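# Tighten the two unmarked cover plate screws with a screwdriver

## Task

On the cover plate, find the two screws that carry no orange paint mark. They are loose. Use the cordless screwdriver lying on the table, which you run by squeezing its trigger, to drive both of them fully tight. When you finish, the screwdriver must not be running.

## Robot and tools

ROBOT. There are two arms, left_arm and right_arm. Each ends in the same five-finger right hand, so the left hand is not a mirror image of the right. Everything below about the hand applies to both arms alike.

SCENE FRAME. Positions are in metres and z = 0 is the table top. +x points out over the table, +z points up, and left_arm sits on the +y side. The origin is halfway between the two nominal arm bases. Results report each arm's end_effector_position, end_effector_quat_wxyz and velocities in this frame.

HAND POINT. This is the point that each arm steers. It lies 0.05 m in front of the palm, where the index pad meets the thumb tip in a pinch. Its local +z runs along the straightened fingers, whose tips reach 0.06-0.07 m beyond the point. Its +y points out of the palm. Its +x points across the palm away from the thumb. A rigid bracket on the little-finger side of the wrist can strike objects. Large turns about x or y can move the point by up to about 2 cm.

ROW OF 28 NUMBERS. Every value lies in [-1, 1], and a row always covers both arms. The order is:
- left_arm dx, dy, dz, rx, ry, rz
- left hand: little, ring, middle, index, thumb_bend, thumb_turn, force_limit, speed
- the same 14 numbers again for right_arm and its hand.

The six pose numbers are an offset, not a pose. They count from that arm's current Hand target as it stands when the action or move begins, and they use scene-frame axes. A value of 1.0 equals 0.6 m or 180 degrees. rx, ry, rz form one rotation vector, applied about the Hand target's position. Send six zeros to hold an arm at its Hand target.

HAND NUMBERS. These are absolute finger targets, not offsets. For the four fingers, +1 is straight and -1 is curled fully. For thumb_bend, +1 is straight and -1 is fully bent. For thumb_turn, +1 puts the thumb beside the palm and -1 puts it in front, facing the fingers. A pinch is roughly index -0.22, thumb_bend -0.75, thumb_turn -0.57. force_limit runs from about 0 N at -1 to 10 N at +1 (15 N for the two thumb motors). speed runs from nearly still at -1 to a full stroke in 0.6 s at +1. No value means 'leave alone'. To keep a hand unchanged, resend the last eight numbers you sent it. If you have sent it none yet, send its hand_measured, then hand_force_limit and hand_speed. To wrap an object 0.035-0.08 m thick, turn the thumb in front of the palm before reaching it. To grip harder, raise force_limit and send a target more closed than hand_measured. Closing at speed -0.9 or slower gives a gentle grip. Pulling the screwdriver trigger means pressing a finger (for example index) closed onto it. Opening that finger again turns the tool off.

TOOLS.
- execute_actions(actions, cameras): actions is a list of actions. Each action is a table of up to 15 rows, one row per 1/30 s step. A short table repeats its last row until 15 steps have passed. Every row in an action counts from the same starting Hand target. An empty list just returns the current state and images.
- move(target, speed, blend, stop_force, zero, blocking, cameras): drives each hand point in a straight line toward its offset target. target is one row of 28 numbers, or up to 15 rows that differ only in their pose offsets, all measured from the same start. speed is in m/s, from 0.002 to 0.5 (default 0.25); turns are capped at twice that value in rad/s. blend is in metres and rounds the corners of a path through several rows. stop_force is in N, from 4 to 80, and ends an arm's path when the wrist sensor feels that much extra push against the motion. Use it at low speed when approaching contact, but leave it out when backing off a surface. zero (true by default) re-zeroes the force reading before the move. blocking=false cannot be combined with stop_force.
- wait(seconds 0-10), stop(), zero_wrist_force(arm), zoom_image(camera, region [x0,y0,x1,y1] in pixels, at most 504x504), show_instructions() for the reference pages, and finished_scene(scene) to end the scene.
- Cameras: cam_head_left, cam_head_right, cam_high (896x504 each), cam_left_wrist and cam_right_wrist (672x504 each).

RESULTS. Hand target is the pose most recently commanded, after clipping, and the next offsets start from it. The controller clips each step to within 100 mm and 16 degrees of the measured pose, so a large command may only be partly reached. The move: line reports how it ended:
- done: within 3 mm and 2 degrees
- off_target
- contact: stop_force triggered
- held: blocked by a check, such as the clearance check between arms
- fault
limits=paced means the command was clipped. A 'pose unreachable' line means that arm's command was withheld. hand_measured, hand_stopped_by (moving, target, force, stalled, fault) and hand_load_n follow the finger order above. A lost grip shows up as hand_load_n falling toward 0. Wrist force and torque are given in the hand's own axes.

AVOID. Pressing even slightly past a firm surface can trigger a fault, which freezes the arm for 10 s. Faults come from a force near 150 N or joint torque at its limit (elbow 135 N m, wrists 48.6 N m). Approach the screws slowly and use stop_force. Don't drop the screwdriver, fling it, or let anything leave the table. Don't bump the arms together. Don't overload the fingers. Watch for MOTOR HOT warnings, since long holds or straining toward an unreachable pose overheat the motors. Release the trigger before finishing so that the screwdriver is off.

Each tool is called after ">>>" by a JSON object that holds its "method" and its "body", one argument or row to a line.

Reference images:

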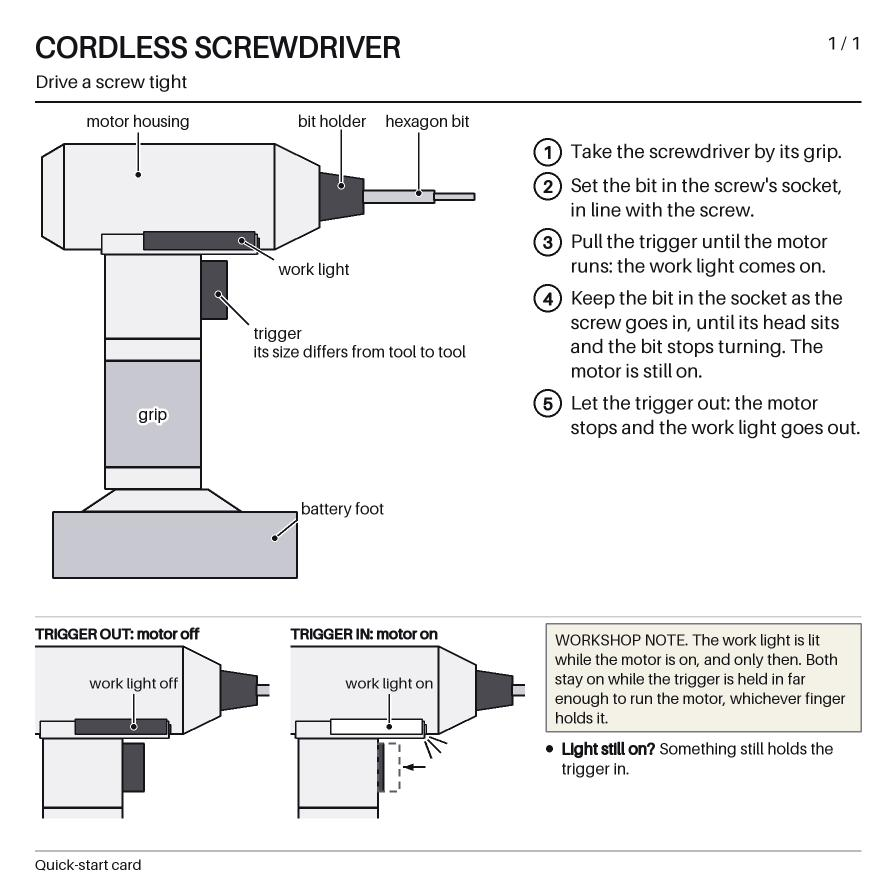

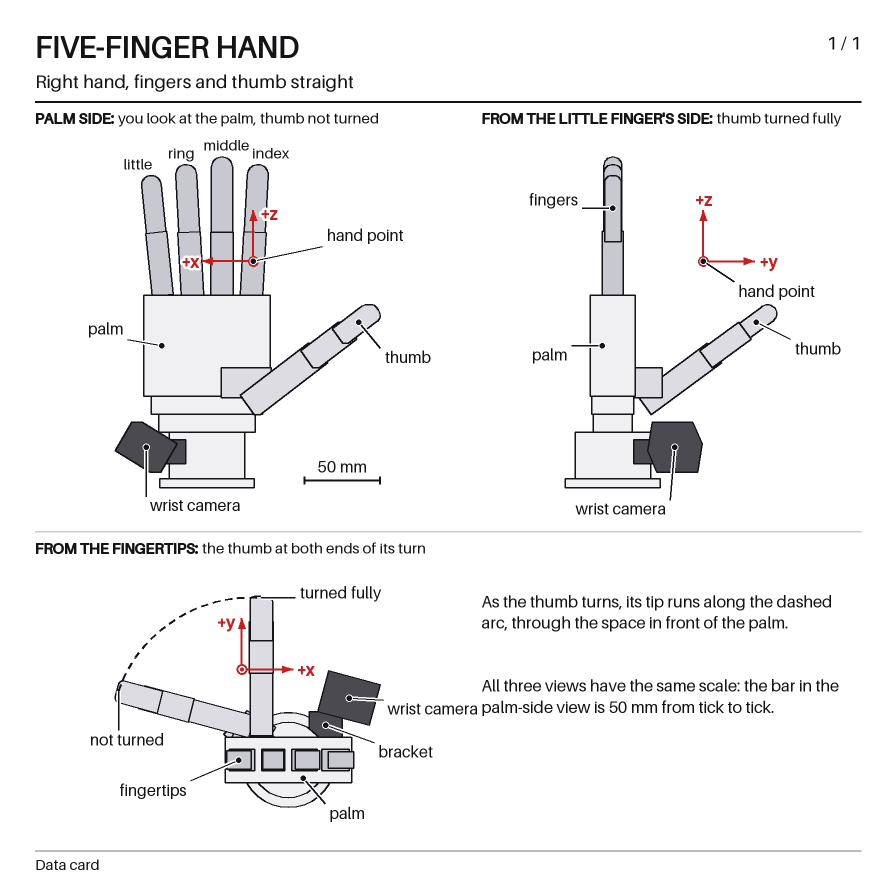

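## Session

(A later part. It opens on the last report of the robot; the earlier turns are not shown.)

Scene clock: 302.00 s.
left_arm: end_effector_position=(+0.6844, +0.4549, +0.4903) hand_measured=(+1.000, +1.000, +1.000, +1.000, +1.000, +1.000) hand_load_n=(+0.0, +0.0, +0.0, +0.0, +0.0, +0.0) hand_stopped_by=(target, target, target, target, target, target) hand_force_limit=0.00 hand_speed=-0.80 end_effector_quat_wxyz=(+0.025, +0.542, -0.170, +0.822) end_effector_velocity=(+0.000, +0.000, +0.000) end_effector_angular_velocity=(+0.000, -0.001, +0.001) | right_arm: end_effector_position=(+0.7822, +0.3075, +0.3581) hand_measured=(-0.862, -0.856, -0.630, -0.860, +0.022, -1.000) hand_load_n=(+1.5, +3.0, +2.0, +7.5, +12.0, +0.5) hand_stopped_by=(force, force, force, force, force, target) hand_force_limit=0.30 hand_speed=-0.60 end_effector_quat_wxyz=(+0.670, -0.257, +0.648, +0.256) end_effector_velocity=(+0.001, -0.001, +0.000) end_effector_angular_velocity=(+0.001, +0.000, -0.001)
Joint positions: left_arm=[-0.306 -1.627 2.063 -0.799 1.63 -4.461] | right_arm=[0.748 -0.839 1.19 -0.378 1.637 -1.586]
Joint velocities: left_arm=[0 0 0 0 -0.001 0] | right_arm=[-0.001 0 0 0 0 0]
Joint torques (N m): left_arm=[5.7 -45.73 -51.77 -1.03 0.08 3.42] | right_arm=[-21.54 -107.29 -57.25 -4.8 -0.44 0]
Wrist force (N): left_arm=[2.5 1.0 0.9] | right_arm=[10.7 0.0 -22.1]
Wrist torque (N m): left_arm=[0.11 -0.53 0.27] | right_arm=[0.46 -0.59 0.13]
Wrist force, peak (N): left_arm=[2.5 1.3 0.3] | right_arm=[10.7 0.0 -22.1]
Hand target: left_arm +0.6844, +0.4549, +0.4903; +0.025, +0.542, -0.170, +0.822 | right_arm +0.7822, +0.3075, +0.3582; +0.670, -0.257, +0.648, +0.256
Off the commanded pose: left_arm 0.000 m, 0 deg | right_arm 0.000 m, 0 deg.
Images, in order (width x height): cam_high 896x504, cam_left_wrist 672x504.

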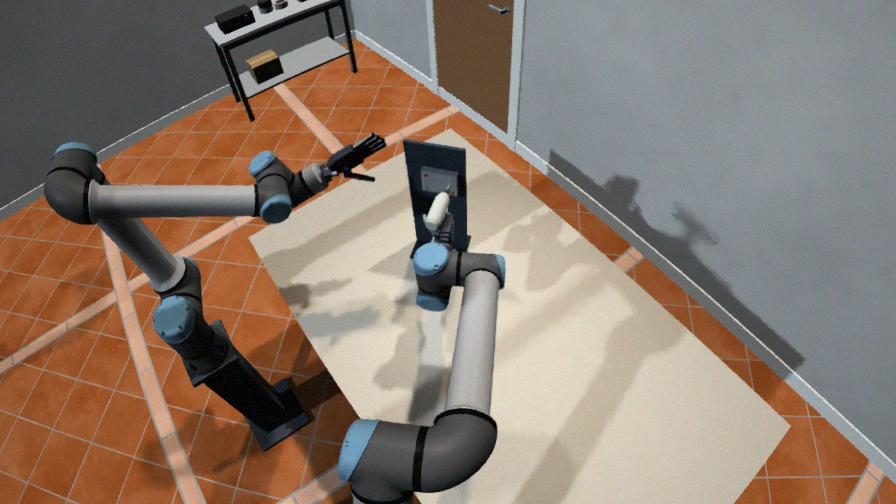

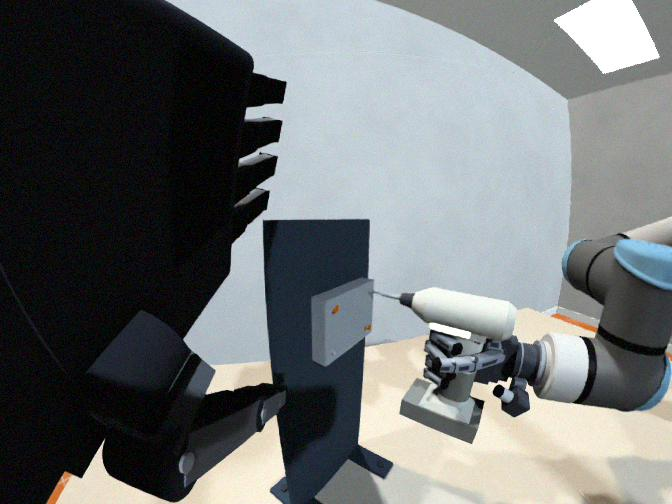

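>>> {"method": "move", "body": {
  "target": [
    [0,0,0,0,0,0,1,1,1,1,1,1,0,-0.8,-0.0032,-0.0012,0.0012,0,0,0,-0.98,-0.98,-0.98,-0.9,-0.98,-1,0.3,-0.6],
    [0,0,0,0,0,0,1,1,1,1,1,1,0,-0.8,0.0022,0.0026,0.0012,0,0,0,-0.98,-0.98,-0.98,-0.9,-0.98,-1,0.3,-0.6]
  ],
  "speed": 0.008,
  "stop_force": 12,
  "cameras": ["cam_left_wrist"]
}}

>>> {"method": "zoom_image", "body": {
  "camera": "cam_left_wrist",
  "region": [360, 280, 400, 320]
}}

Scene clock: 303.37 s.
left_arm: end_effector_position=(+0.6844, +0.4549, +0.4903) hand_measured=(+1.000, +1.000, +1.000, +1.000, +1.000, +1.000) hand_load_n=(+0.0, +0.0, +0.0, +0.0, +0.0, +0.0) hand_stopped_by=(target, target, target, target, target, target) hand_force_limit=0.00 hand_speed=-0.80 end_effector_quat_wxyz=(+0.025, +0.542, -0.170, +0.822) end_effector_velocity=(+0.000, +0.000, +0.000) end_effector_angular_velocity=(+0.000, +0.000, +0.000) | right_arm: end_effector_position=(+0.7820, +0.3073, +0.3583) hand_measured=(-0.862, -0.856, -0.630, -0.860, +0.022, -1.000) hand_load_n=(+0.5, +2.5, +2.0, +8.0, +11.5, +1.5) hand_stopped_by=(force, force, force, force, force, target) hand_force_limit=0.30 hand_speed=-0.60 end_effector_quat_wxyz=(+0.670, -0.257, +0.648, +0.255) end_effector_velocity=(+0.000, +0.000, +0.002) end_effector_angular_velocity=(+0.001, -0.001, +0.000)
Joint positions: left_arm=[-0.306 -1.627 2.063 -0.799 1.63 -4.461] | right_arm=[0.749 -0.84 1.19 -0.378 1.637 -1.586]
Joint velocities: left_arm=[0.001 0 0 0 0.001 0] | right_arm=[0 -0.001 0 0 0 0]
Joint torques (N m): left_arm=[7.27 -49.33 -50.6 -0.85 0.06 2.74] | right_arm=[-15.07 -105.79 -57.13 -3.33 -0.61 0.24]
Wrist force (N): left_arm=[2.3 1.3 0.4] | right_arm=[10.4 -0.2 -14.6]
Wrist torque (N m): left_arm=[0.19 -0.48 0.26] | right_arm=[0.13 -0.43 0.14]
Wrist force, peak (N): left_arm=[2.6 1.5 0.4] | right_arm=[10.5 0.1 -22.2]
Hand target: left_arm +0.6844, +0.4549, +0.4903; +0.025, +0.542, -0.170, +0.822 | right_arm +0.7820, +0.3072, +0.3583; +0.670, -0.257, +0.648, +0.255
Off the commanded pose: left_arm 0.000 m, 0 deg | right_arm 0.002 m, 0 deg.
move: contact (right_arm); path passed 0 of 2 targets
Images, in order (width x height): cam_left_wrist 672x504.

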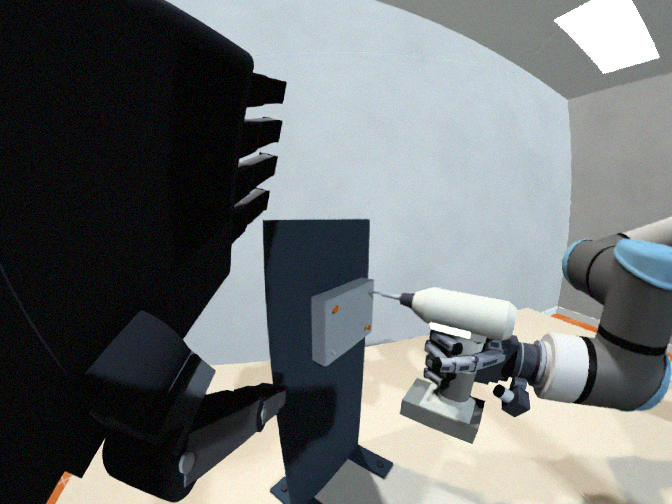

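Scaled by 12.600 from the camera's 672x504 image, which has a finer 960x720 frame.

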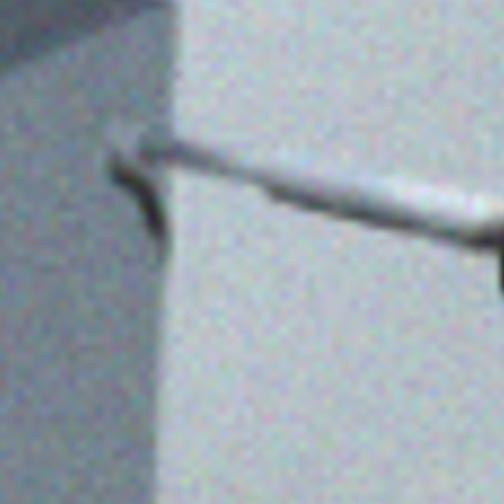

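>>> {"method": "move", "body": {
  "target": [0,0,0,0,0,0,1,1,1,1,1,1,0,-0.8,-0.00546,-0.00382,0.0,0,0,0,-0.98,-0.98,-0.98,-0.9,-0.98,-1,0.3,-0.6],
  "speed": 0.02
}}

>>> {"method": "zoom_image", "body": {
  "camera": "cam_left_wrist",
  "region": [350, 275, 410, 325]
}}

>>> {"method": "zoom_image", "body": {
  "camera": "cam_high",
  "region": [440, 170, 465, 195]
}}

Scene clock: 304.67 s.
left_arm: end_effector_position=(+0.6844, +0.4549, +0.4903) hand_measured=(+1.000, +1.000, +1.000, +1.000, +1.000, +1.000) hand_load_n=(+0.0, +0.0, +0.0, +0.0, +0.0, +0.0) hand_stopped_by=(target, target, target, target, target, target) hand_force_limit=0.00 hand_speed=-0.80 end_effector_quat_wxyz=(+0.025, +0.542, -0.170, +0.822) end_effector_velocity=(+0.000, +0.000, +0.000) end_effector_angular_velocity=(+0.000, +0.000, +0.000) | right_arm: end_effector_position=(+0.7787, +0.3049, +0.3583) hand_measured=(-0.862, -0.856, -0.630, -0.860, +0.022, -1.000) hand_load_n=(+1.0, +2.5, +2.5, +8.5, +11.5, +2.0) hand_stopped_by=(force, force, force, force, force, target) hand_force_limit=0.30 hand_speed=-0.60 end_effector_quat_wxyz=(+0.670, -0.257, +0.648, +0.255) end_effector_velocity=(+0.000, +0.000, +0.001) end_effector_angular_velocity=(+0.000, +0.000, +0.000)
Joint positions: left_arm=[-0.306 -1.627 2.063 -0.799 1.63 -4.461] | right_arm=[0.749 -0.846 1.202 -0.383 1.638 -1.586]
Joint velocities: left_arm=[-0.001 0 0 0 0 0] | right_arm=[0 0 -0.001 0.001 0 0]
Joint torques (N m): left_arm=[5.63 -47.07 -51.67 -0.81 0.04 2.89] | right_arm=[14.57 -108.53 -51.31 -5.39 1.85 -0.6]
Wrist force (N): left_arm=[2.0 1.0 0.7] | right_arm=[7.9 -1.4 -2.5]
Wrist torque (N m): left_arm=[0.14 -0.45 0.24] | right_arm=[-0.26 -0.15 0.07]
Wrist force, peak (N): left_arm=[2.7 1.3 0.5] | right_arm=[10.3 -0.3 -15.2]
Hand target: left_arm +0.6844, +0.4549, +0.4903; +0.025, +0.542, -0.170, +0.822 | right_arm +0.7787, +0.3049, +0.3583; +0.670, -0.257, +0.648, +0.255
Off the commanded pose: left_arm 0.000 m, 0 deg | right_arm 0.000 m, 0 deg.
move: done

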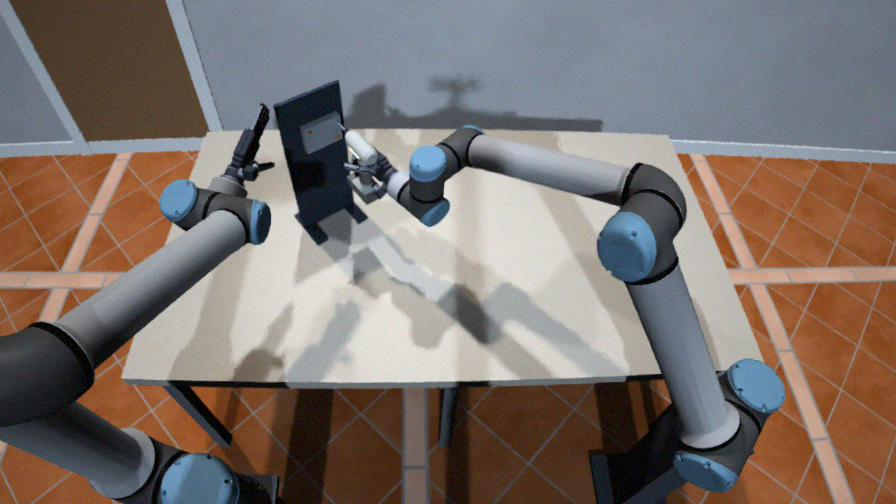

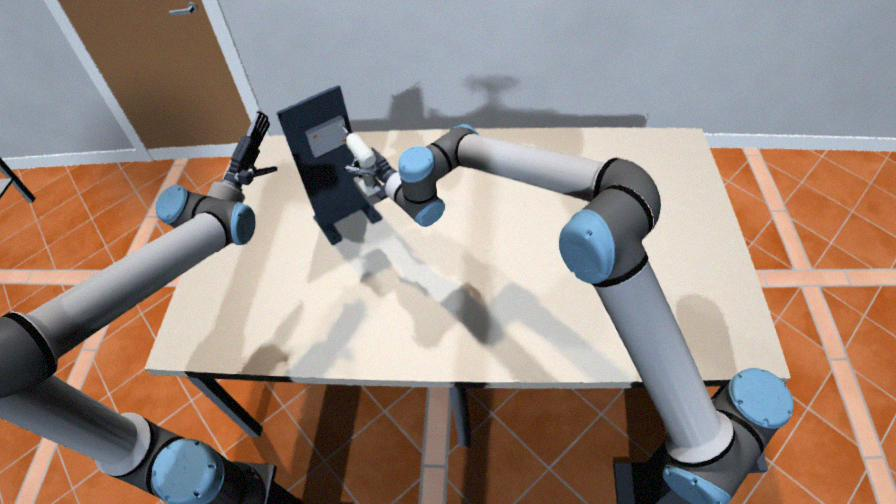

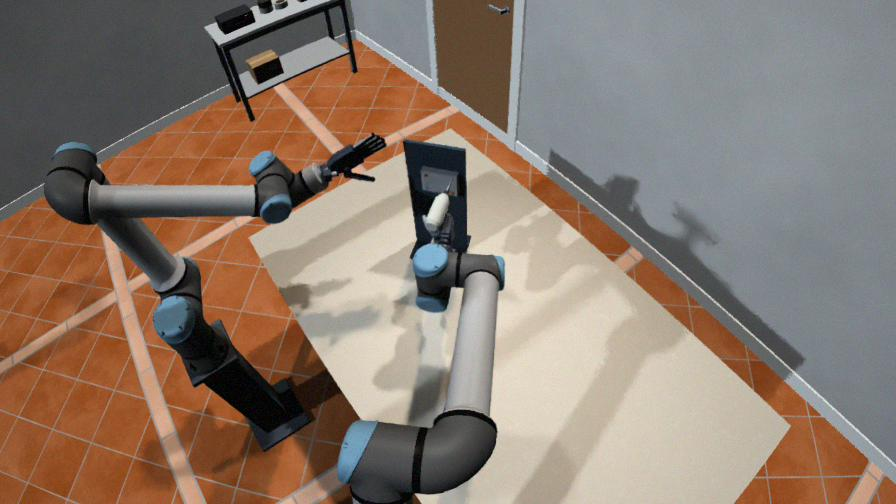

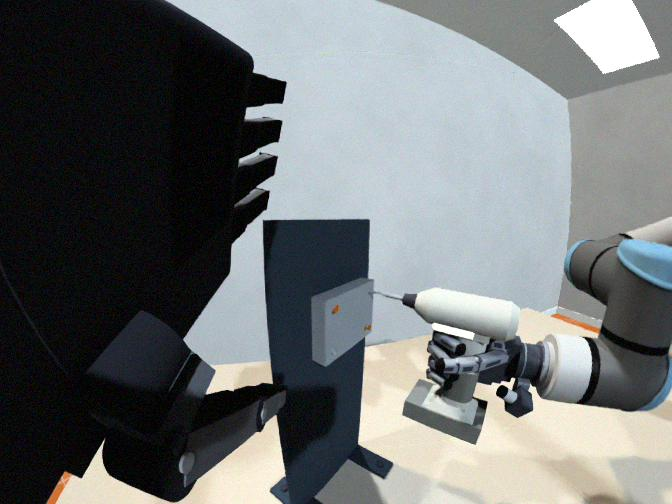

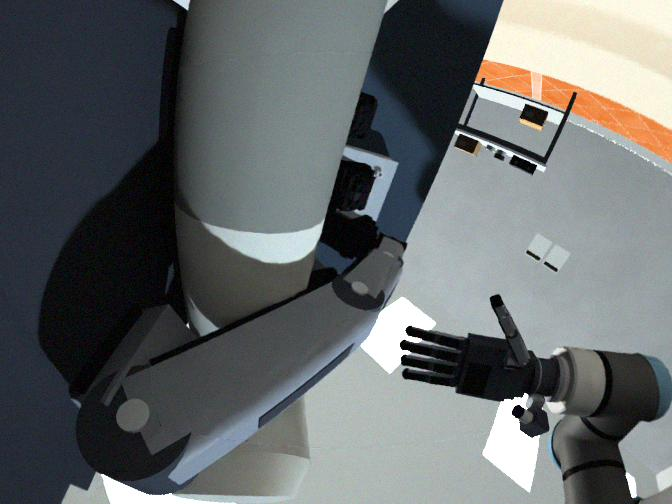

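Scaled by 8.400 from the camera's 672x504 image, which has a finer 960x720 frame.

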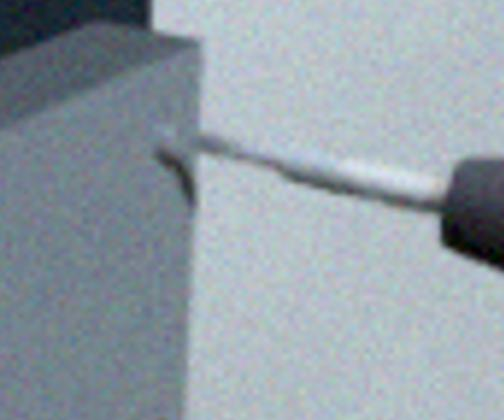

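Scaled by 20.160.

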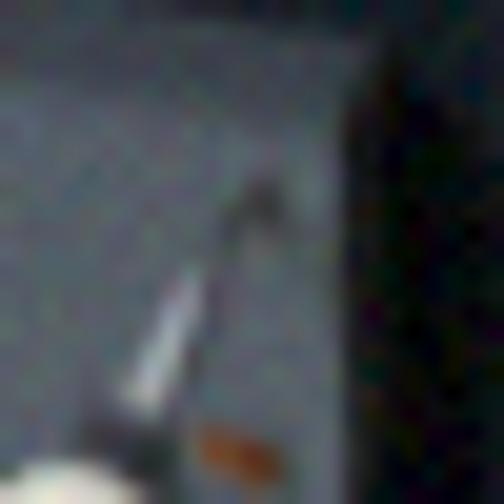

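>>> {"method": "move", "body": {
  "target": [0,0,0,0,0,0,1,1,1,1,1,1,0,-0.8,0.0079,0.00675,0.00083,0,0,0,-0.98,-0.98,-0.98,-0.9,-0.98,-1,0.3,-0.6],
  "speed": 0.008,
  "stop_force": 8,
  "cameras": []
}}

Scene clock: 306.53 s.
left_arm: end_effector_position=(+0.6844, +0.4549, +0.4903) hand_measured=(+1.000, +1.000, +1.000, +1.000, +1.000, +1.000) hand_load_n=(+0.0, +0.0, +0.0, +0.0, +0.0, +0.0) hand_stopped_by=(target, target, target, target, target, target) hand_force_limit=0.00 hand_speed=-0.80 end_effector_quat_wxyz=(+0.025, +0.542, -0.170, +0.822) end_effector_velocity=(+0.000, +0.001, +0.000) end_effector_angular_velocity=(+0.001, -0.001, +0.001) | right_arm: end_effector_position=(+0.7816, +0.3075, +0.3586) hand_measured=(-0.862, -0.856, -0.630, -0.860, +0.022, -1.000) hand_load_n=(+1.0, +2.5, +2.0, +8.0, +11.5, +1.5) hand_stopped_by=(force, force, force, force, force, target) hand_force_limit=0.30 hand_speed=-0.60 end_effector_quat_wxyz=(+0.670, -0.257, +0.648, +0.255) end_effector_velocity=(+0.000, +0.000, +0.000) end_effector_angular_velocity=(+0.000, +0.000, +0.000)
Joint positions: left_arm=[-0.306 -1.627 2.063 -0.799 1.63 -4.461] | right_arm=[0.749 -0.84 1.19 -0.378 1.638 -1.586]
Joint velocities: left_arm=[0.001 0 0 -0.001 0.001 0.001] | right_arm=[0 0 0 0 0 0]
Joint torques (N m): left_arm=[6.75 -45.23 -51.12 -0.98 0.54 3.2] | right_arm=[1.97 -124.17 -42.9 -6.83 1.23 -0.34]
Wrist force (N): left_arm=[2.0 1.5 0.4] | right_arm=[8.5 -1.5 -3.8]
Wrist torque (N m): left_arm=[0.22 -0.43 0.25] | right_arm=[-0.23 -0.22 0.10]
Wrist force, peak (N): left_arm=[2.4 1.7 0.6] | right_arm=[9.8 -1.1 -16.0]
Hand target: left_arm +0.6844, +0.4549, +0.4903; +0.025, +0.542, -0.170, +0.822 | right_arm +0.7816, +0.3075, +0.3586; +0.670, -0.257, +0.648, +0.255
Off the commanded pose: left_arm 0.000 m, 0 deg | right_arm 0.002 m, 0 deg.
move: contact (right_arm)
No camera images: "cameras" was empty.

>>> {"method": "wait", "body": {
  "seconds": 0.3,
  "cameras": ["cam_left_wrist","cam_high"]
}}

>>> {"method": "zoom_image", "body": {
  "camera": "cam_left_wrist",
  "region": [360, 280, 400, 320]
}}

>>> {"method": "zoom_image", "body": {
  "camera": "cam_left_wrist",
  "region": [350, 275, 530, 425]
}}

Scene clock: 307.07 s.
left_arm: end_effector_position=(+0.6844, +0.4549, +0.4903) hand_measured=(+1.000, +1.000, +1.000, +1.000, +1.000, +1.000) hand_load_n=(+0.0, +0.0, +0.0, +0.0, +0.0, +0.0) hand_stopped_by=(target, target, target, target, target, target) hand_force_limit=0.00 hand_speed=-0.80 end_effector_quat_wxyz=(+0.025, +0.542, -0.170, +0.822) end_effector_velocity=(+0.000, -0.001, +0.001) end_effector_angular_velocity=(-0.002, +0.000, -0.001) | right_arm: end_effector_position=(+0.7816, +0.3075, +0.3586) hand_measured=(-0.862, -0.856, -0.630, -0.860, +0.022, -1.000) hand_load_n=(+1.0, +2.5, +2.0, +8.0, +11.5, +1.5) hand_stopped_by=(force, force, force, force, force, target) hand_force_limit=0.30 hand_speed=-0.60 end_effector_quat_wxyz=(+0.670, -0.257, +0.648, +0.255) end_effector_velocity=(+0.000, +0.000, -0.003) end_effector_angular_velocity=(-0.001, +0.001, +0.000)
Joint positions: left_arm=[-0.306 -1.627 2.063 -0.799 1.63 -4.461] | right_arm=[0.749 -0.84 1.19 -0.378 1.638 -1.586]
Joint velocities: left_arm=[-0.001 -0.001 0 0 -0.001 -0.001] | right_arm=[0 0.002 0 -0.001 0 0]
Joint torques (N m): left_arm=[3.95 -45.89 -52.03 -1.37 0.46 3.08] | right_arm=[11.3 -122.83 -43.45 -6.23 1.4 -0.25]
Wrist force (N): left_arm=[2.2 1.5 0.7] | right_arm=[8.1 -1.9 -3.4]
Wrist torque (N m): left_arm=[0.21 -0.47 0.26] | right_arm=[-0.31 -0.17 0.06]
Wrist force, peak (N): left_arm=[2.4 1.2 0.7] | right_arm=[8.8 -1.4 -3.7]
Hand target: left_arm +0.6844, +0.4549, +0.4903; +0.025, +0.542, -0.170, +0.822 | right_arm +0.7816, +0.3075, +0.3586; +0.670, -0.257, +0.648, +0.255
Off the commanded pose: left_arm 0.000 m, 0 deg | right_arm 0.002 m, 0 deg.
wait: 0.30 s; at rest from the start
Images, in order (width x height): cam_high 896x504, cam_left_wrist 672x504.

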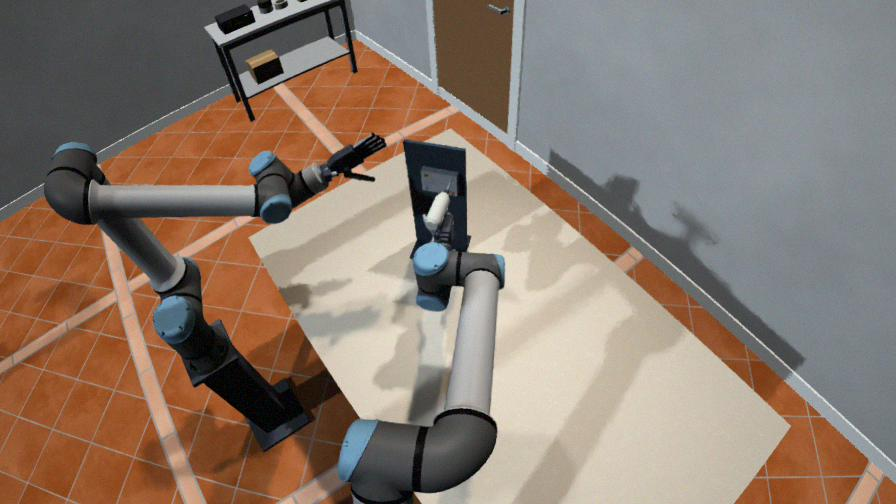

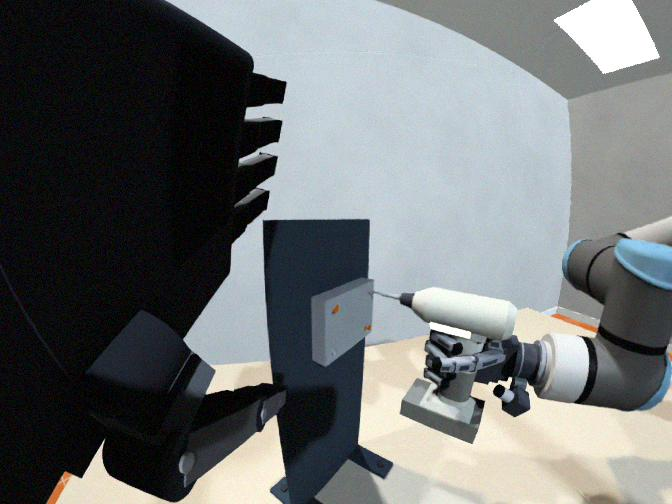

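Scaled by 12.600 from the camera's 672x504 image, which has a finer 960x720 frame.

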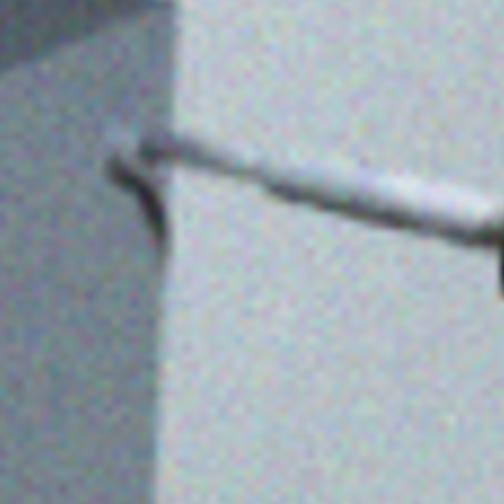

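Scaled by 2.800 from the camera's 672x504 image, which has a finer 960x720 frame.

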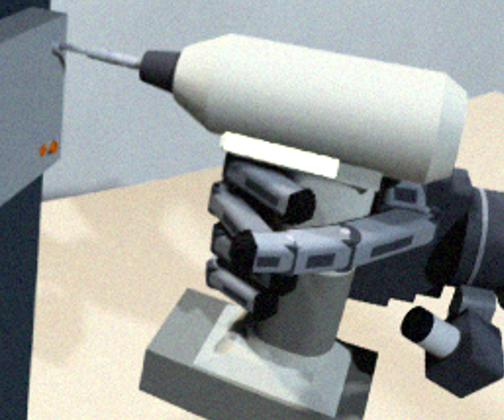

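>>> {"method": "move", "body": {
  "target": [0,0,0,0,0,0,1,1,1,1,1,1,0,-0.8,-0.00066,0.00239,0,0,0,0,-0.98,-0.98,-0.98,-0.9,-0.98,-1,0.3,-0.6],
  "speed": 0.005,
  "cameras": []
}}

>>> {"method": "move", "body": {
  "target": [0,0,0,0,0,0,1,1,1,1,1,1,0,-0.8,0.00325,-0.00464,0,0,0,0,-0.98,-0.98,-0.98,-0.9,-0.98,-1,0.3,-0.6],
  "speed": 0.005,
  "stop_force": 8,
  "cameras": []
}}

Scene clock: 308.47 s.
left_arm: end_effector_position=(+0.6844, +0.4549, +0.4903) hand_measured=(+1.000, +1.000, +1.000, +1.000, +1.000, +1.000) hand_load_n=(+0.0, +0.0, +0.0, +0.0, +0.0, +0.0) hand_stopped_by=(target, target, target, target, target, target) hand_force_limit=0.00 hand_speed=-0.80 end_effector_quat_wxyz=(+0.025, +0.542, -0.170, +0.822) end_effector_velocity=(+0.000, +0.001, +0.001) end_effector_angular_velocity=(-0.001, +0.000, +0.001) | right_arm: end_effector_position=(+0.7812, +0.3090, +0.3586) hand_measured=(-0.862, -0.856, -0.630, -0.860, +0.022, -1.000) hand_load_n=(+2.0, +3.5, +1.5, +7.0, +12.5, +0.5) hand_stopped_by=(force, force, force, force, force, target) hand_force_limit=0.30 hand_speed=-0.60 end_effector_quat_wxyz=(+0.670, -0.257, +0.648, +0.255) end_effector_velocity=(+0.000, +0.000, +0.002) end_effector_angular_velocity=(+0.001, -0.001, +0.000)
Joint positions: left_arm=[-0.306 -1.627 2.063 -0.799 1.63 -4.461] | right_arm=[0.75 -0.838 1.187 -0.376 1.639 -1.586]
Joint velocities: left_arm=[0 -0.001 0 0 -0.001 -0.001] | right_arm=[0 -0.002 0 0 0 0]
Joint torques (N m): left_arm=[7.01 -46.47 -50.47 -1.34 0.4 3.26] | right_arm=[6.21 -105.74 -55.52 -3.69 2.19 -1.11]
Wrist force (N): left_arm=[2.5 1.1 0.5] | right_arm=[8.9 -1.0 -19.1]
Wrist torque (N m): left_arm=[0.16 -0.51 0.27] | right_arm=[0.47 -0.62 0.10]
Wrist force, peak (N): left_arm=[2.6 1.2 0.6] | right_arm=[9.3 -1.0 -19.6]
Hand target: left_arm +0.6844, +0.4549, +0.4903; +0.025, +0.542, -0.170, +0.822 | right_arm +0.7812, +0.3090, +0.3586; +0.670, -0.257, +0.648, +0.255
Off the commanded pose: left_arm 0.000 m, 0 deg | right_arm 0.000 m, 0 deg.
move: done
No camera images: "cameras" was empty.

Scene clock: 309.77 s.
left_arm: end_effector_position=(+0.6844, +0.4549, +0.4903) hand_measured=(+1.000, +1.000, +1.000, +1.000, +1.000, +1.000) hand_load_n=(+0.0, +0.0, +0.0, +0.0, +0.0, +0.0) hand_stopped_by=(target, target, target, target, target, target) hand_force_limit=0.00 hand_speed=-0.80 end_effector_quat_wxyz=(+0.025, +0.542, -0.170, +0.822) end_effector_velocity=(+0.000, +0.000, +0.000) end_effector_angular_velocity=(+0.001, +0.000, +0.000) | right_arm: end_effector_position=(+0.7832, +0.3061, +0.3586) hand_measured=(-0.862, -0.856, -0.630, -0.860, +0.022, -1.000) hand_load_n=(+1.5, +2.5, +1.5, +7.0, +12.0, +0.5) hand_stopped_by=(force, force, force, force, force, target) hand_force_limit=0.30 hand_speed=-0.60 end_effector_quat_wxyz=(+0.670, -0.257, +0.648, +0.255) end_effector_velocity=(+0.000, +0.000, -0.001) end_effector_angular_velocity=(+0.000, +0.000, +0.000)
Joint positions: left_arm=[-0.306 -1.627 2.063 -0.799 1.63 -4.461] | right_arm=[0.747 -0.841 1.191 -0.378 1.636 -1.586]
Joint velocities: left_arm=[0 0.001 0 0 0.001 0] | right_arm=[0 0.001 0 -0.001 0.001 0]
Joint torques (N m): left_arm=[10.13 -45.47 -51.05 -1.14 0.13 3.07] | right_arm=[-5.29 -116.17 -54.39 -6.61 1.7 2.3]
Wrist force (N): left_arm=[2.2 0.9 0.5] | right_arm=[10.2 0.5 -13.7]
Wrist torque (N m): left_arm=[0.13 -0.47 0.25] | right_arm=[0.06 -0.40 0.11]
Wrist force, peak (N): left_arm=[2.6 1.6 0.6] | right_arm=[8.9 -1.5 -19.8]
Hand target: left_arm +0.6844, +0.4549, +0.4903; +0.025, +0.542, -0.170, +0.822 | right_arm +0.7832, +0.3062, +0.3586; +0.670, -0.257, +0.648, +0.255
Off the commanded pose: left_arm 0.000 m, 0 deg | right_arm 0.000 m, 0 deg.
move: done
No camera images: "cameras" was empty.

>>> {"method": "move", "body": {
  "target": [
    [0,0,0,0,0,0,1,1,1,1,1,1,0,-0.8,0,0,-0.00117,0,0,0,-0.98,-0.98,-0.98,-0.9,-0.98,-1,0.3,-0.6],
    [0,0,0,0,0,0,1,1,1,1,1,1,0,-0.8,-0.00325,0.00464,-0.00117,0,0,0,-0.98,-0.98,-0.98,-0.9,-0.98,-1,0.3,-0.6]
  ],
  "speed": 0.005,
  "stop_force": 8,
  "cameras": []
}}

>>> {"method": "move", "body": {
  "target": [
    [0,0,0,0,0,0,1,1,1,1,1,1,0,-0.8,0,0,-0.00117,0,0,0,-0.98,-0.98,-0.98,-0.9,-0.98,-1,0.3,-0.6],
    [0,0,0,0,0,0,1,1,1,1,1,1,0,-0.8,0.00325,-0.00464,-0.00117,0,0,0,-0.98,-0.98,-0.98,-0.9,-0.98,-1,0.3,-0.6]
  ],
  "speed": 0.005,
  "stop_force": 8,
  "cameras": []
}}

Scene clock: 311.43 s.
left_arm: end_effector_position=(+0.6844, +0.4549, +0.4903) hand_measured=(+1.000, +1.000, +1.000, +1.000, +1.000, +1.000) hand_load_n=(+0.0, +0.0, +0.0, +0.0, +0.0, +0.5) hand_stopped_by=(target, target, target, target, target, target) hand_force_limit=0.00 hand_speed=-0.80 end_effector_quat_wxyz=(+0.025, +0.542, -0.170, +0.822) end_effector_velocity=(+0.000, +0.001, +0.000) end_effector_angular_velocity=(-0.001, -0.001, +0.001) | right_arm: end_effector_position=(+0.7812, +0.3090, +0.3579) hand_measured=(-0.862, -0.856, -0.630, -0.860, +0.022, -1.000) hand_load_n=(+0.0, +1.5, +1.0, +7.5, +13.0, +3.0) hand_stopped_by=(force, force, force, force, force, target) hand_force_limit=0.30 hand_speed=-0.60 end_effector_quat_wxyz=(+0.670, -0.257, +0.648, +0.255) end_effector_velocity=(+0.000, +0.000, -0.001) end_effector_angular_velocity=(+0.000, +0.000, +0.000)
Joint positions: left_arm=[-0.306 -1.627 2.063 -0.799 1.63 -4.461] | right_arm=[0.75 -0.838 1.188 -0.377 1.639 -1.586]
Joint velocities: left_arm=[0.001 0 0 -0.001 0 0] | right_arm=[0 0.001 0 -0.001 0 0]
Joint torques (N m): left_arm=[3.58 -46.9 -50.5 -1.25 0.67 3.22] | right_arm=[2.16 -119.73 -47.59 -7.36 -1.7 -1.27]
Wrist force (N): left_arm=[2.4 1.4 0.1] | right_arm=[10.5 -4.9 -11.0]
Wrist torque (N m): left_arm=[0.23 -0.48 0.27] | right_arm=[0.38 -0.18 0.29]
Wrist force, peak (N): left_arm=[2.7 1.2 0.4] | right_arm=[12.0 -5.4 -17.7]
Hand target: left_arm +0.6844, +0.4549, +0.4903; +0.025, +0.542, -0.170, +0.822 | right_arm +0.7812, +0.3090, +0.3579; +0.670, -0.257, +0.648, +0.255
Off the commanded pose: left_arm 0.000 m, 0 deg | right_arm 0.000 m, 0 deg.
move: done
No camera images: "cameras" was empty.

Scene clock: 312.87 s.
left_arm: end_effector_position=(+0.6844, +0.4549, +0.4903) hand_measured=(+1.000, +1.000, +1.000, +1.000, +1.000, +1.000) hand_load_n=(+0.0, +0.0, +0.0, +0.0, +0.0, +0.0) hand_stopped_by=(target, target, target, target, target, target) hand_force_limit=0.00 hand_speed=-0.80 end_effector_quat_wxyz=(+0.025, +0.542, -0.170, +0.822) end_effector_velocity=(+0.000, +0.000, +0.000) end_effector_angular_velocity=(+0.001, -0.001, +0.001) | right_arm: end_effector_position=(+0.7832, +0.3061, +0.3572) hand_measured=(-0.862, -0.856, -0.630, -0.860, +0.022, -1.000) hand_load_n=(+1.5, +3.5, +1.0, +9.0, +11.0, +1.0) hand_stopped_by=(force, force, force, force, force, target) hand_force_limit=0.30 hand_speed=-0.60 end_effector_quat_wxyz=(+0.670, -0.257, +0.648, +0.255) end_effector_velocity=(+0.000, +0.000, +0.001) end_effector_angular_velocity=(+0.001, -0.001, +0.000)
Joint positions: left_arm=[-0.306 -1.627 2.063 -0.799 1.63 -4.461] | right_arm=[0.747 -0.84 1.192 -0.38 1.636 -1.586]
Joint velocities: left_arm=[0 0 0 -0.001 0 0.001] | right_arm=[0 -0.001 0 -0.001 0 0]
Joint torques (N m): left_arm=[7.99 -43.98 -50.77 -1.79 0.57 2.95] | right_arm=[-8.73 -114.19 -53.07 -5.7 3.09 2.05]
Wrist force (N): left_arm=[2.1 1.5 0.1] | right_arm=[8.5 2.4 -7.5]
Wrist torque (N m): left_arm=[0.24 -0.44 0.26] | right_arm=[-0.45 -0.46 -0.05]
Wrist force, peak (N): left_arm=[2.5 1.6 0.6] | right_arm=[10.9 -4.4 -14.3]
Hand target: left_arm +0.6844, +0.4549, +0.4903; +0.025, +0.542, -0.170, +0.822 | right_arm +0.7832, +0.3062, +0.3572; +0.670, -0.257, +0.648, +0.255
Off the commanded pose: left_arm 0.000 m, 0 deg | right_arm 0.000 m, 0 deg.
move: done; stop_force stopped right_arm just as the move ended, so it was not sent back and may still be pressing
No camera images: "cameras" was empty.

>>> {"method": "wait", "body": {
  "seconds": 0.1,
  "cameras": ["cam_left_wrist","cam_high"]
}}

>>> {"method": "zoom_image", "body": {
  "camera": "cam_left_wrist",
  "region": [360, 280, 400, 320]
}}

>>> {"method": "zoom_image", "body": {
  "camera": "cam_high",
  "region": [440, 170, 465, 195]
}}

Scene clock: 313.10 s.
left_arm: end_effector_position=(+0.6844, +0.4549, +0.4903) hand_measured=(+1.000, +1.000, +1.000, +1.000, +1.000, +1.000) hand_load_n=(+0.0, +0.0, +0.0, +0.0, +0.0, +0.0) hand_stopped_by=(target, target, target, target, target, target) hand_force_limit=0.00 hand_speed=-0.80 end_effector_quat_wxyz=(+0.025, +0.542, -0.170, +0.822) end_effector_velocity=(+0.000, +0.000, +0.000) end_effector_angular_velocity=(+0.000, +0.000, +0.000) | right_arm: end_effector_position=(+0.7832, +0.3061, +0.3572) hand_measured=(-0.862, -0.856, -0.630, -0.860, +0.022, -1.000) hand_load_n=(+1.5, +3.5, +1.0, +8.5, +10.5, +1.0) hand_stopped_by=(force, force, force, force, force, target) hand_force_limit=0.30 hand_speed=-0.60 end_effector_quat_wxyz=(+0.670, -0.257, +0.648, +0.255) end_effector_velocity=(+0.000, +0.000, +0.001) end_effector_angular_velocity=(+0.001, -0.001, +0.000)
Joint positions: left_arm=[-0.306 -1.627 2.063 -0.799 1.63 -4.461] | right_arm=[0.747 -0.84 1.192 -0.38 1.636 -1.586]
Joint velocities: left_arm=[0 0.001 0 0 0 0] | right_arm=[0 -0.001 0 -0.001 0 0]
Joint torques (N m): left_arm=[9.79 -46.01 -50.69 -1.34 0.29 3.72] | right_arm=[-7.24 -110.84 -53.62 -5.13 3.28 1.94]
Wrist force (N): left_arm=[2.2 1.3 0.7] | right_arm=[9.1 2.9 -9.0]
Wrist torque (N m): left_arm=[0.18 -0.47 0.26] | right_arm=[-0.35 -0.43 -0.02]
Wrist force, peak (N): left_arm=[2.3 1.4 1.2] | right_arm=[9.1 2.9 -9.0]
Hand target: left_arm +0.6844, +0.4549, +0.4903; +0.025, +0.542, -0.170, +0.822 | right_arm +0.7832, +0.3062, +0.3572; +0.670, -0.257, +0.648, +0.255
Off the commanded pose: left_arm 0.000 m, 0 deg | right_arm 0.000 m, 0 deg.
wait: 0.10 s; at rest by 0.03 s
Images, in order (width x height): cam_high 896x504, cam_left_wrist 672x504.

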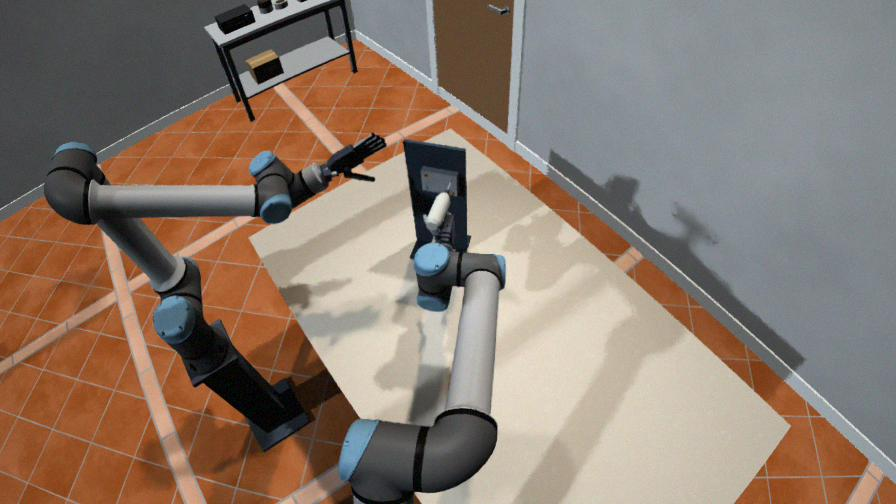

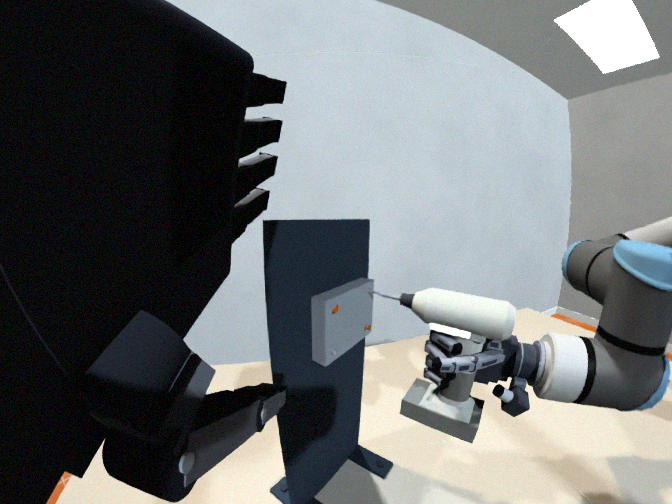

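Scaled by 12.600 from the camera's 672x504 image, which has a finer 960x720 frame.

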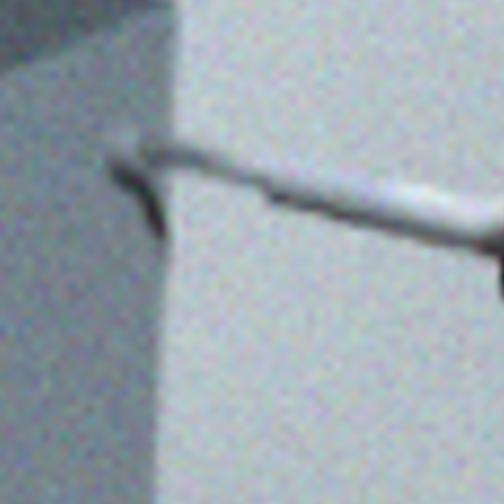

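Scaled by 20.160.

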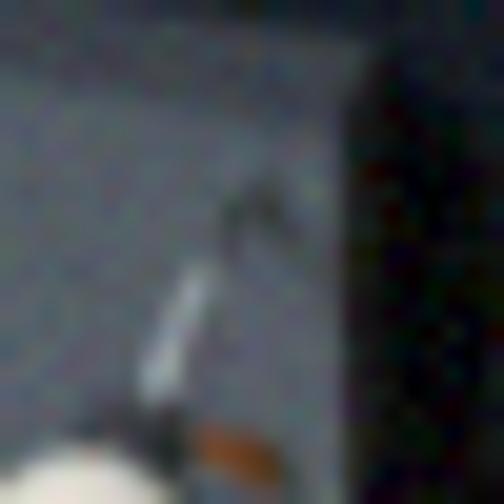

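>>> {"method": "move", "body": {
  "target": [
    [0,0,0,0,0,0,1,1,1,1,1,1,0,-0.8,-0.00134,0.00191,0.00133,0,0,0,-0.98,-0.98,-0.98,-0.9,-0.98,-1,0.3,-0.6],
    [0,0,0,0,0,0,1,1,1,1,1,1,0,-0.8,0.00276,0.00478,0.00133,0,0,0,-0.98,-0.98,-0.98,-0.9,-0.98,-1,0.3,-0.6]
  ],
  "speed": 0.004,
  "stop_force": 14,
  "cameras": []
}}

Scene clock: 314.93 s.
left_arm: end_effector_position=(+0.6844, +0.4549, +0.4903) hand_measured=(+1.000, +1.000, +1.000, +1.000, +1.000, +1.000) hand_load_n=(+0.0, +0.0, +0.0, +0.0, +0.0, +0.0) hand_stopped_by=(target, target, target, target, target, target) hand_force_limit=0.00 hand_speed=-0.80 end_effector_quat_wxyz=(+0.025, +0.542, -0.170, +0.822) end_effector_velocity=(+0.000, +0.000, +0.000) end_effector_angular_velocity=(+0.000, +0.000, +0.000) | right_arm: end_effector_position=(+0.7828, +0.3078, +0.3579) hand_measured=(-0.862, -0.856, -0.630, -0.860, +0.022, -1.000) hand_load_n=(+0.0, +2.0, +1.0, +8.0, +12.0, +2.0) hand_stopped_by=(force, force, force, force, force, target) hand_force_limit=0.30 hand_speed=-0.60 end_effector_quat_wxyz=(+0.670, -0.257, +0.648, +0.255) end_effector_velocity=(+0.000, +0.000, -0.002) end_effector_angular_velocity=(-0.002, +0.001, +0.000)
Joint positions: left_arm=[-0.306 -1.627 2.063 -0.799 1.63 -4.461] | right_arm=[0.748 -0.838 1.188 -0.377 1.637 -1.586]
Joint velocities: left_arm=[0 -0.001 0 0 0 0] | right_arm=[0 0.001 0 0.001 0 0]
Joint torques (N m): left_arm=[6.56 -46.55 -50.23 -1.4 0.18 2.8] | right_arm=[-1.73 -128.1 -50.3 -9.35 2.74 0.75]
Wrist force (N): left_arm=[2.2 1.0 0.4] | right_arm=[13.1 -0.6 -16.1]
Wrist torque (N m): left_arm=[0.14 -0.46 0.24] | right_arm=[0.17 -0.02 -0.61]
Wrist force, peak (N): left_arm=[2.6 1.2 0.7] | right_arm=[13.5 0.4 -25.1]
Hand target: left_arm +0.6844, +0.4549, +0.4903; +0.025, +0.542, -0.170, +0.822 | right_arm +0.7828, +0.3078, +0.3579; +0.670, -0.257, +0.648, +0.255
Off the commanded pose: left_arm 0.000 m, 0 deg | right_arm 0.002 m, 0 deg.
move: contact (right_arm); path passed 1 of 2 targets
No camera images: "cameras" was empty.

>>> {"method": "wait", "body": {
  "seconds": 0.5,
  "cameras": ["cam_left_wrist","cam_high"]
}}

>>> {"method": "zoom_image", "body": {
  "camera": "cam_left_wrist",
  "region": [360, 280, 400, 320]
}}

>>> {"method": "zoom_image", "body": {
  "camera": "cam_left_wrist",
  "region": [320, 280, 440, 380]
}}

Scene clock: 315.63 s.
left_arm: end_effector_position=(+0.6844, +0.4549, +0.4903) hand_measured=(+1.000, +1.000, +1.000, +1.000, +1.000, +1.000) hand_load_n=(+0.0, +0.0, +0.0, +0.0, +0.0, -0.5) hand_stopped_by=(target, target, target, target, target, target) hand_force_limit=0.00 hand_speed=-0.80 end_effector_quat_wxyz=(+0.025, +0.542, -0.170, +0.822) end_effector_velocity=(+0.000, +0.000, +0.000) end_effector_angular_velocity=(-0.001, +0.000, -0.001) | right_arm: end_effector_position=(+0.7828, +0.3078, +0.3579) hand_measured=(-0.862, -0.856, -0.630, -0.860, +0.022, -1.000) hand_load_n=(+0.5, +1.5, +0.5, +8.0, +12.0, +2.0) hand_stopped_by=(force, force, force, force, force, target) hand_force_limit=0.30 hand_speed=-0.60 end_effector_quat_wxyz=(+0.670, -0.257, +0.648, +0.255) end_effector_velocity=(+0.000, +0.000, -0.001) end_effector_angular_velocity=(+0.000, +0.000, +0.000)
Joint positions: left_arm=[-0.306 -1.627 2.063 -0.799 1.63 -4.461] | right_arm=[0.748 -0.838 1.188 -0.377 1.637 -1.586]
Joint velocities: left_arm=[0 0 0 0 0 -0.001] | right_arm=[0 0.001 0 0 0 0]
Joint torques (N m): left_arm=[10.18 -44.63 -51.46 -0.99 0.57 2.96] | right_arm=[0.12 -127.69 -51.42 -8.81 2.61 1.33]
Wrist force (N): left_arm=[2.2 0.9 0.6] | right_arm=[13.1 -0.5 -15.7]
Wrist torque (N m): left_arm=[0.11 -0.48 0.24] | right_arm=[0.16 -0.06 -0.61]
Wrist force, peak (N): left_arm=[2.3 1.6 0.5] | right_arm=[13.2 -0.2 -16.1]
Hand target: left_arm +0.6844, +0.4549, +0.4903; +0.025, +0.542, -0.170, +0.822 | right_arm +0.7828, +0.3078, +0.3579; +0.670, -0.257, +0.648, +0.255
Off the commanded pose: left_arm 0.000 m, 0 deg | right_arm 0.002 m, 0 deg.
wait: 0.50 s; at rest from the start
Images, in order (width x height): cam_high 896x504, cam_left_wrist 672x504.

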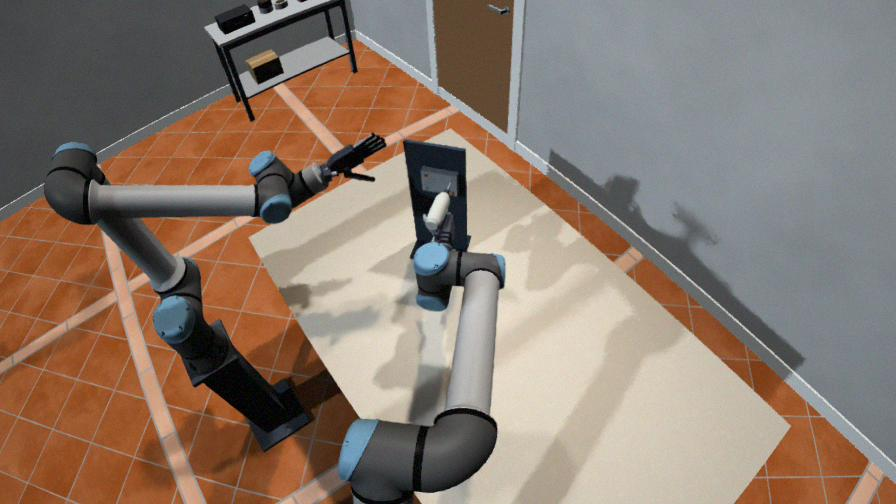

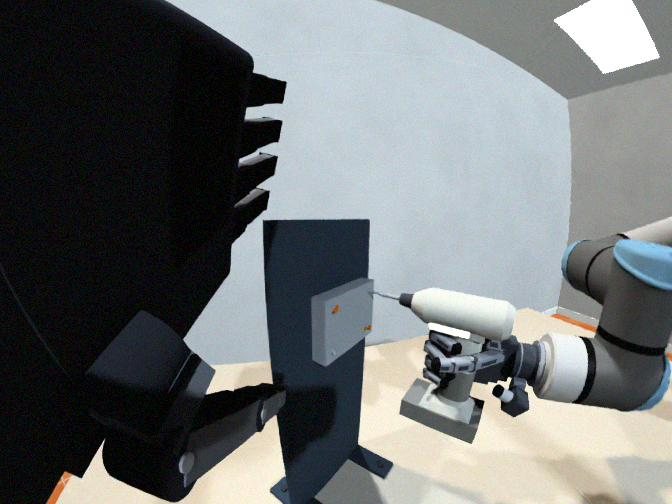

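Scaled by 12.600 from the camera's 672x504 image, which has a finer 960x720 frame.

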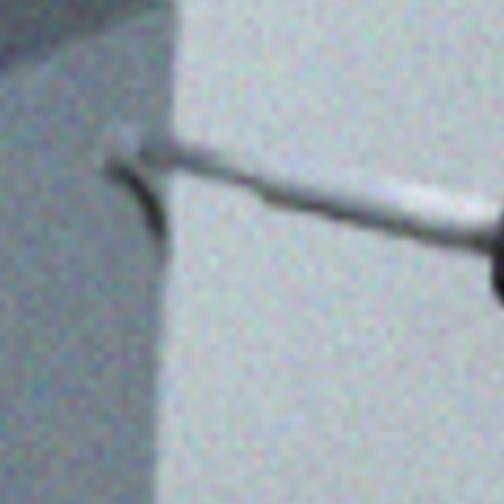

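Scaled by 4.200 from the camera's 672x504 image, which has a finer 960x720 frame.

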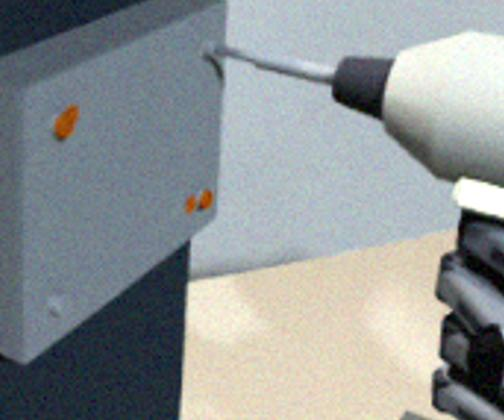

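>>> {"method": "move", "body": {
  "target": [0,0,0,0,0,0,1,1,1,1,1,1,0,-0.8,-0.00055,-0.00038,-0.00083,0,0,0,-0.98,-0.98,-0.98,-0.9,-0.98,-1,0.3,-0.6],
  "speed": 0.004,
  "cameras": []
}}

Scene clock: 317.60 s.
left_arm: end_effector_position=(+0.6844, +0.4549, +0.4903) hand_measured=(+1.000, +1.000, +1.000, +1.000, +1.000, +1.000) hand_load_n=(+0.0, +0.0, +0.0, +0.0, +0.0, +0.0) hand_stopped_by=(target, target, target, target, target, target) hand_force_limit=0.00 hand_speed=-0.80 end_effector_quat_wxyz=(+0.025, +0.542, -0.170, +0.822) end_effector_velocity=(+0.000, +0.001, +0.000) end_effector_angular_velocity=(+0.001, +0.000, +0.000) | right_arm: end_effector_position=(+0.7825, +0.3075, +0.3576) hand_measured=(-0.862, -0.856, -0.630, -0.860, +0.022, -1.000) hand_load_n=(+0.0, +2.0, +1.0, +9.0, +11.5, +2.5) hand_stopped_by=(force, force, force, force, force, target) hand_force_limit=0.30 hand_speed=-0.60 end_effector_quat_wxyz=(+0.670, -0.257, +0.648, +0.255) end_effector_velocity=(+0.000, +0.000, -0.001) end_effector_angular_velocity=(-0.002, +0.001, +0.000)
Joint positions: left_arm=[-0.306 -1.627 2.063 -0.799 1.63 -4.461] | right_arm=[0.748 -0.839 1.189 -0.379 1.637 -1.586]
Joint velocities: left_arm=[0.001 0 0 0.001 0.001 0] | right_arm=[0 0 0 0.002 0 0]
Joint torques (N m): left_arm=[6.8 -45.47 -50.87 -2.1 0.4 2.31] | right_arm=[13.08 -116.83 -37.34 -4.39 1.88 1.96]
Wrist force (N): left_arm=[2.4 1.2 0.6] | right_arm=[4.4 -1.3 3.2]
Wrist torque (N m): left_arm=[0.16 -0.50 0.26] | right_arm=[-0.45 -0.11 -0.94]
Wrist force, peak (N): left_arm=[2.6 1.4 0.3] | right_arm=[13.4 -0.3 -16.2]
Hand target: left_arm +0.6844, +0.4549, +0.4903; +0.025, +0.542, -0.170, +0.822 | right_arm +0.7825, +0.3075, +0.3574; +0.670, -0.257, +0.648, +0.255
Off the commanded pose: left_arm 0.000 m, 0 deg | right_arm 0.000 m, 0 deg.
move: done
No camera images: "cameras" was empty.


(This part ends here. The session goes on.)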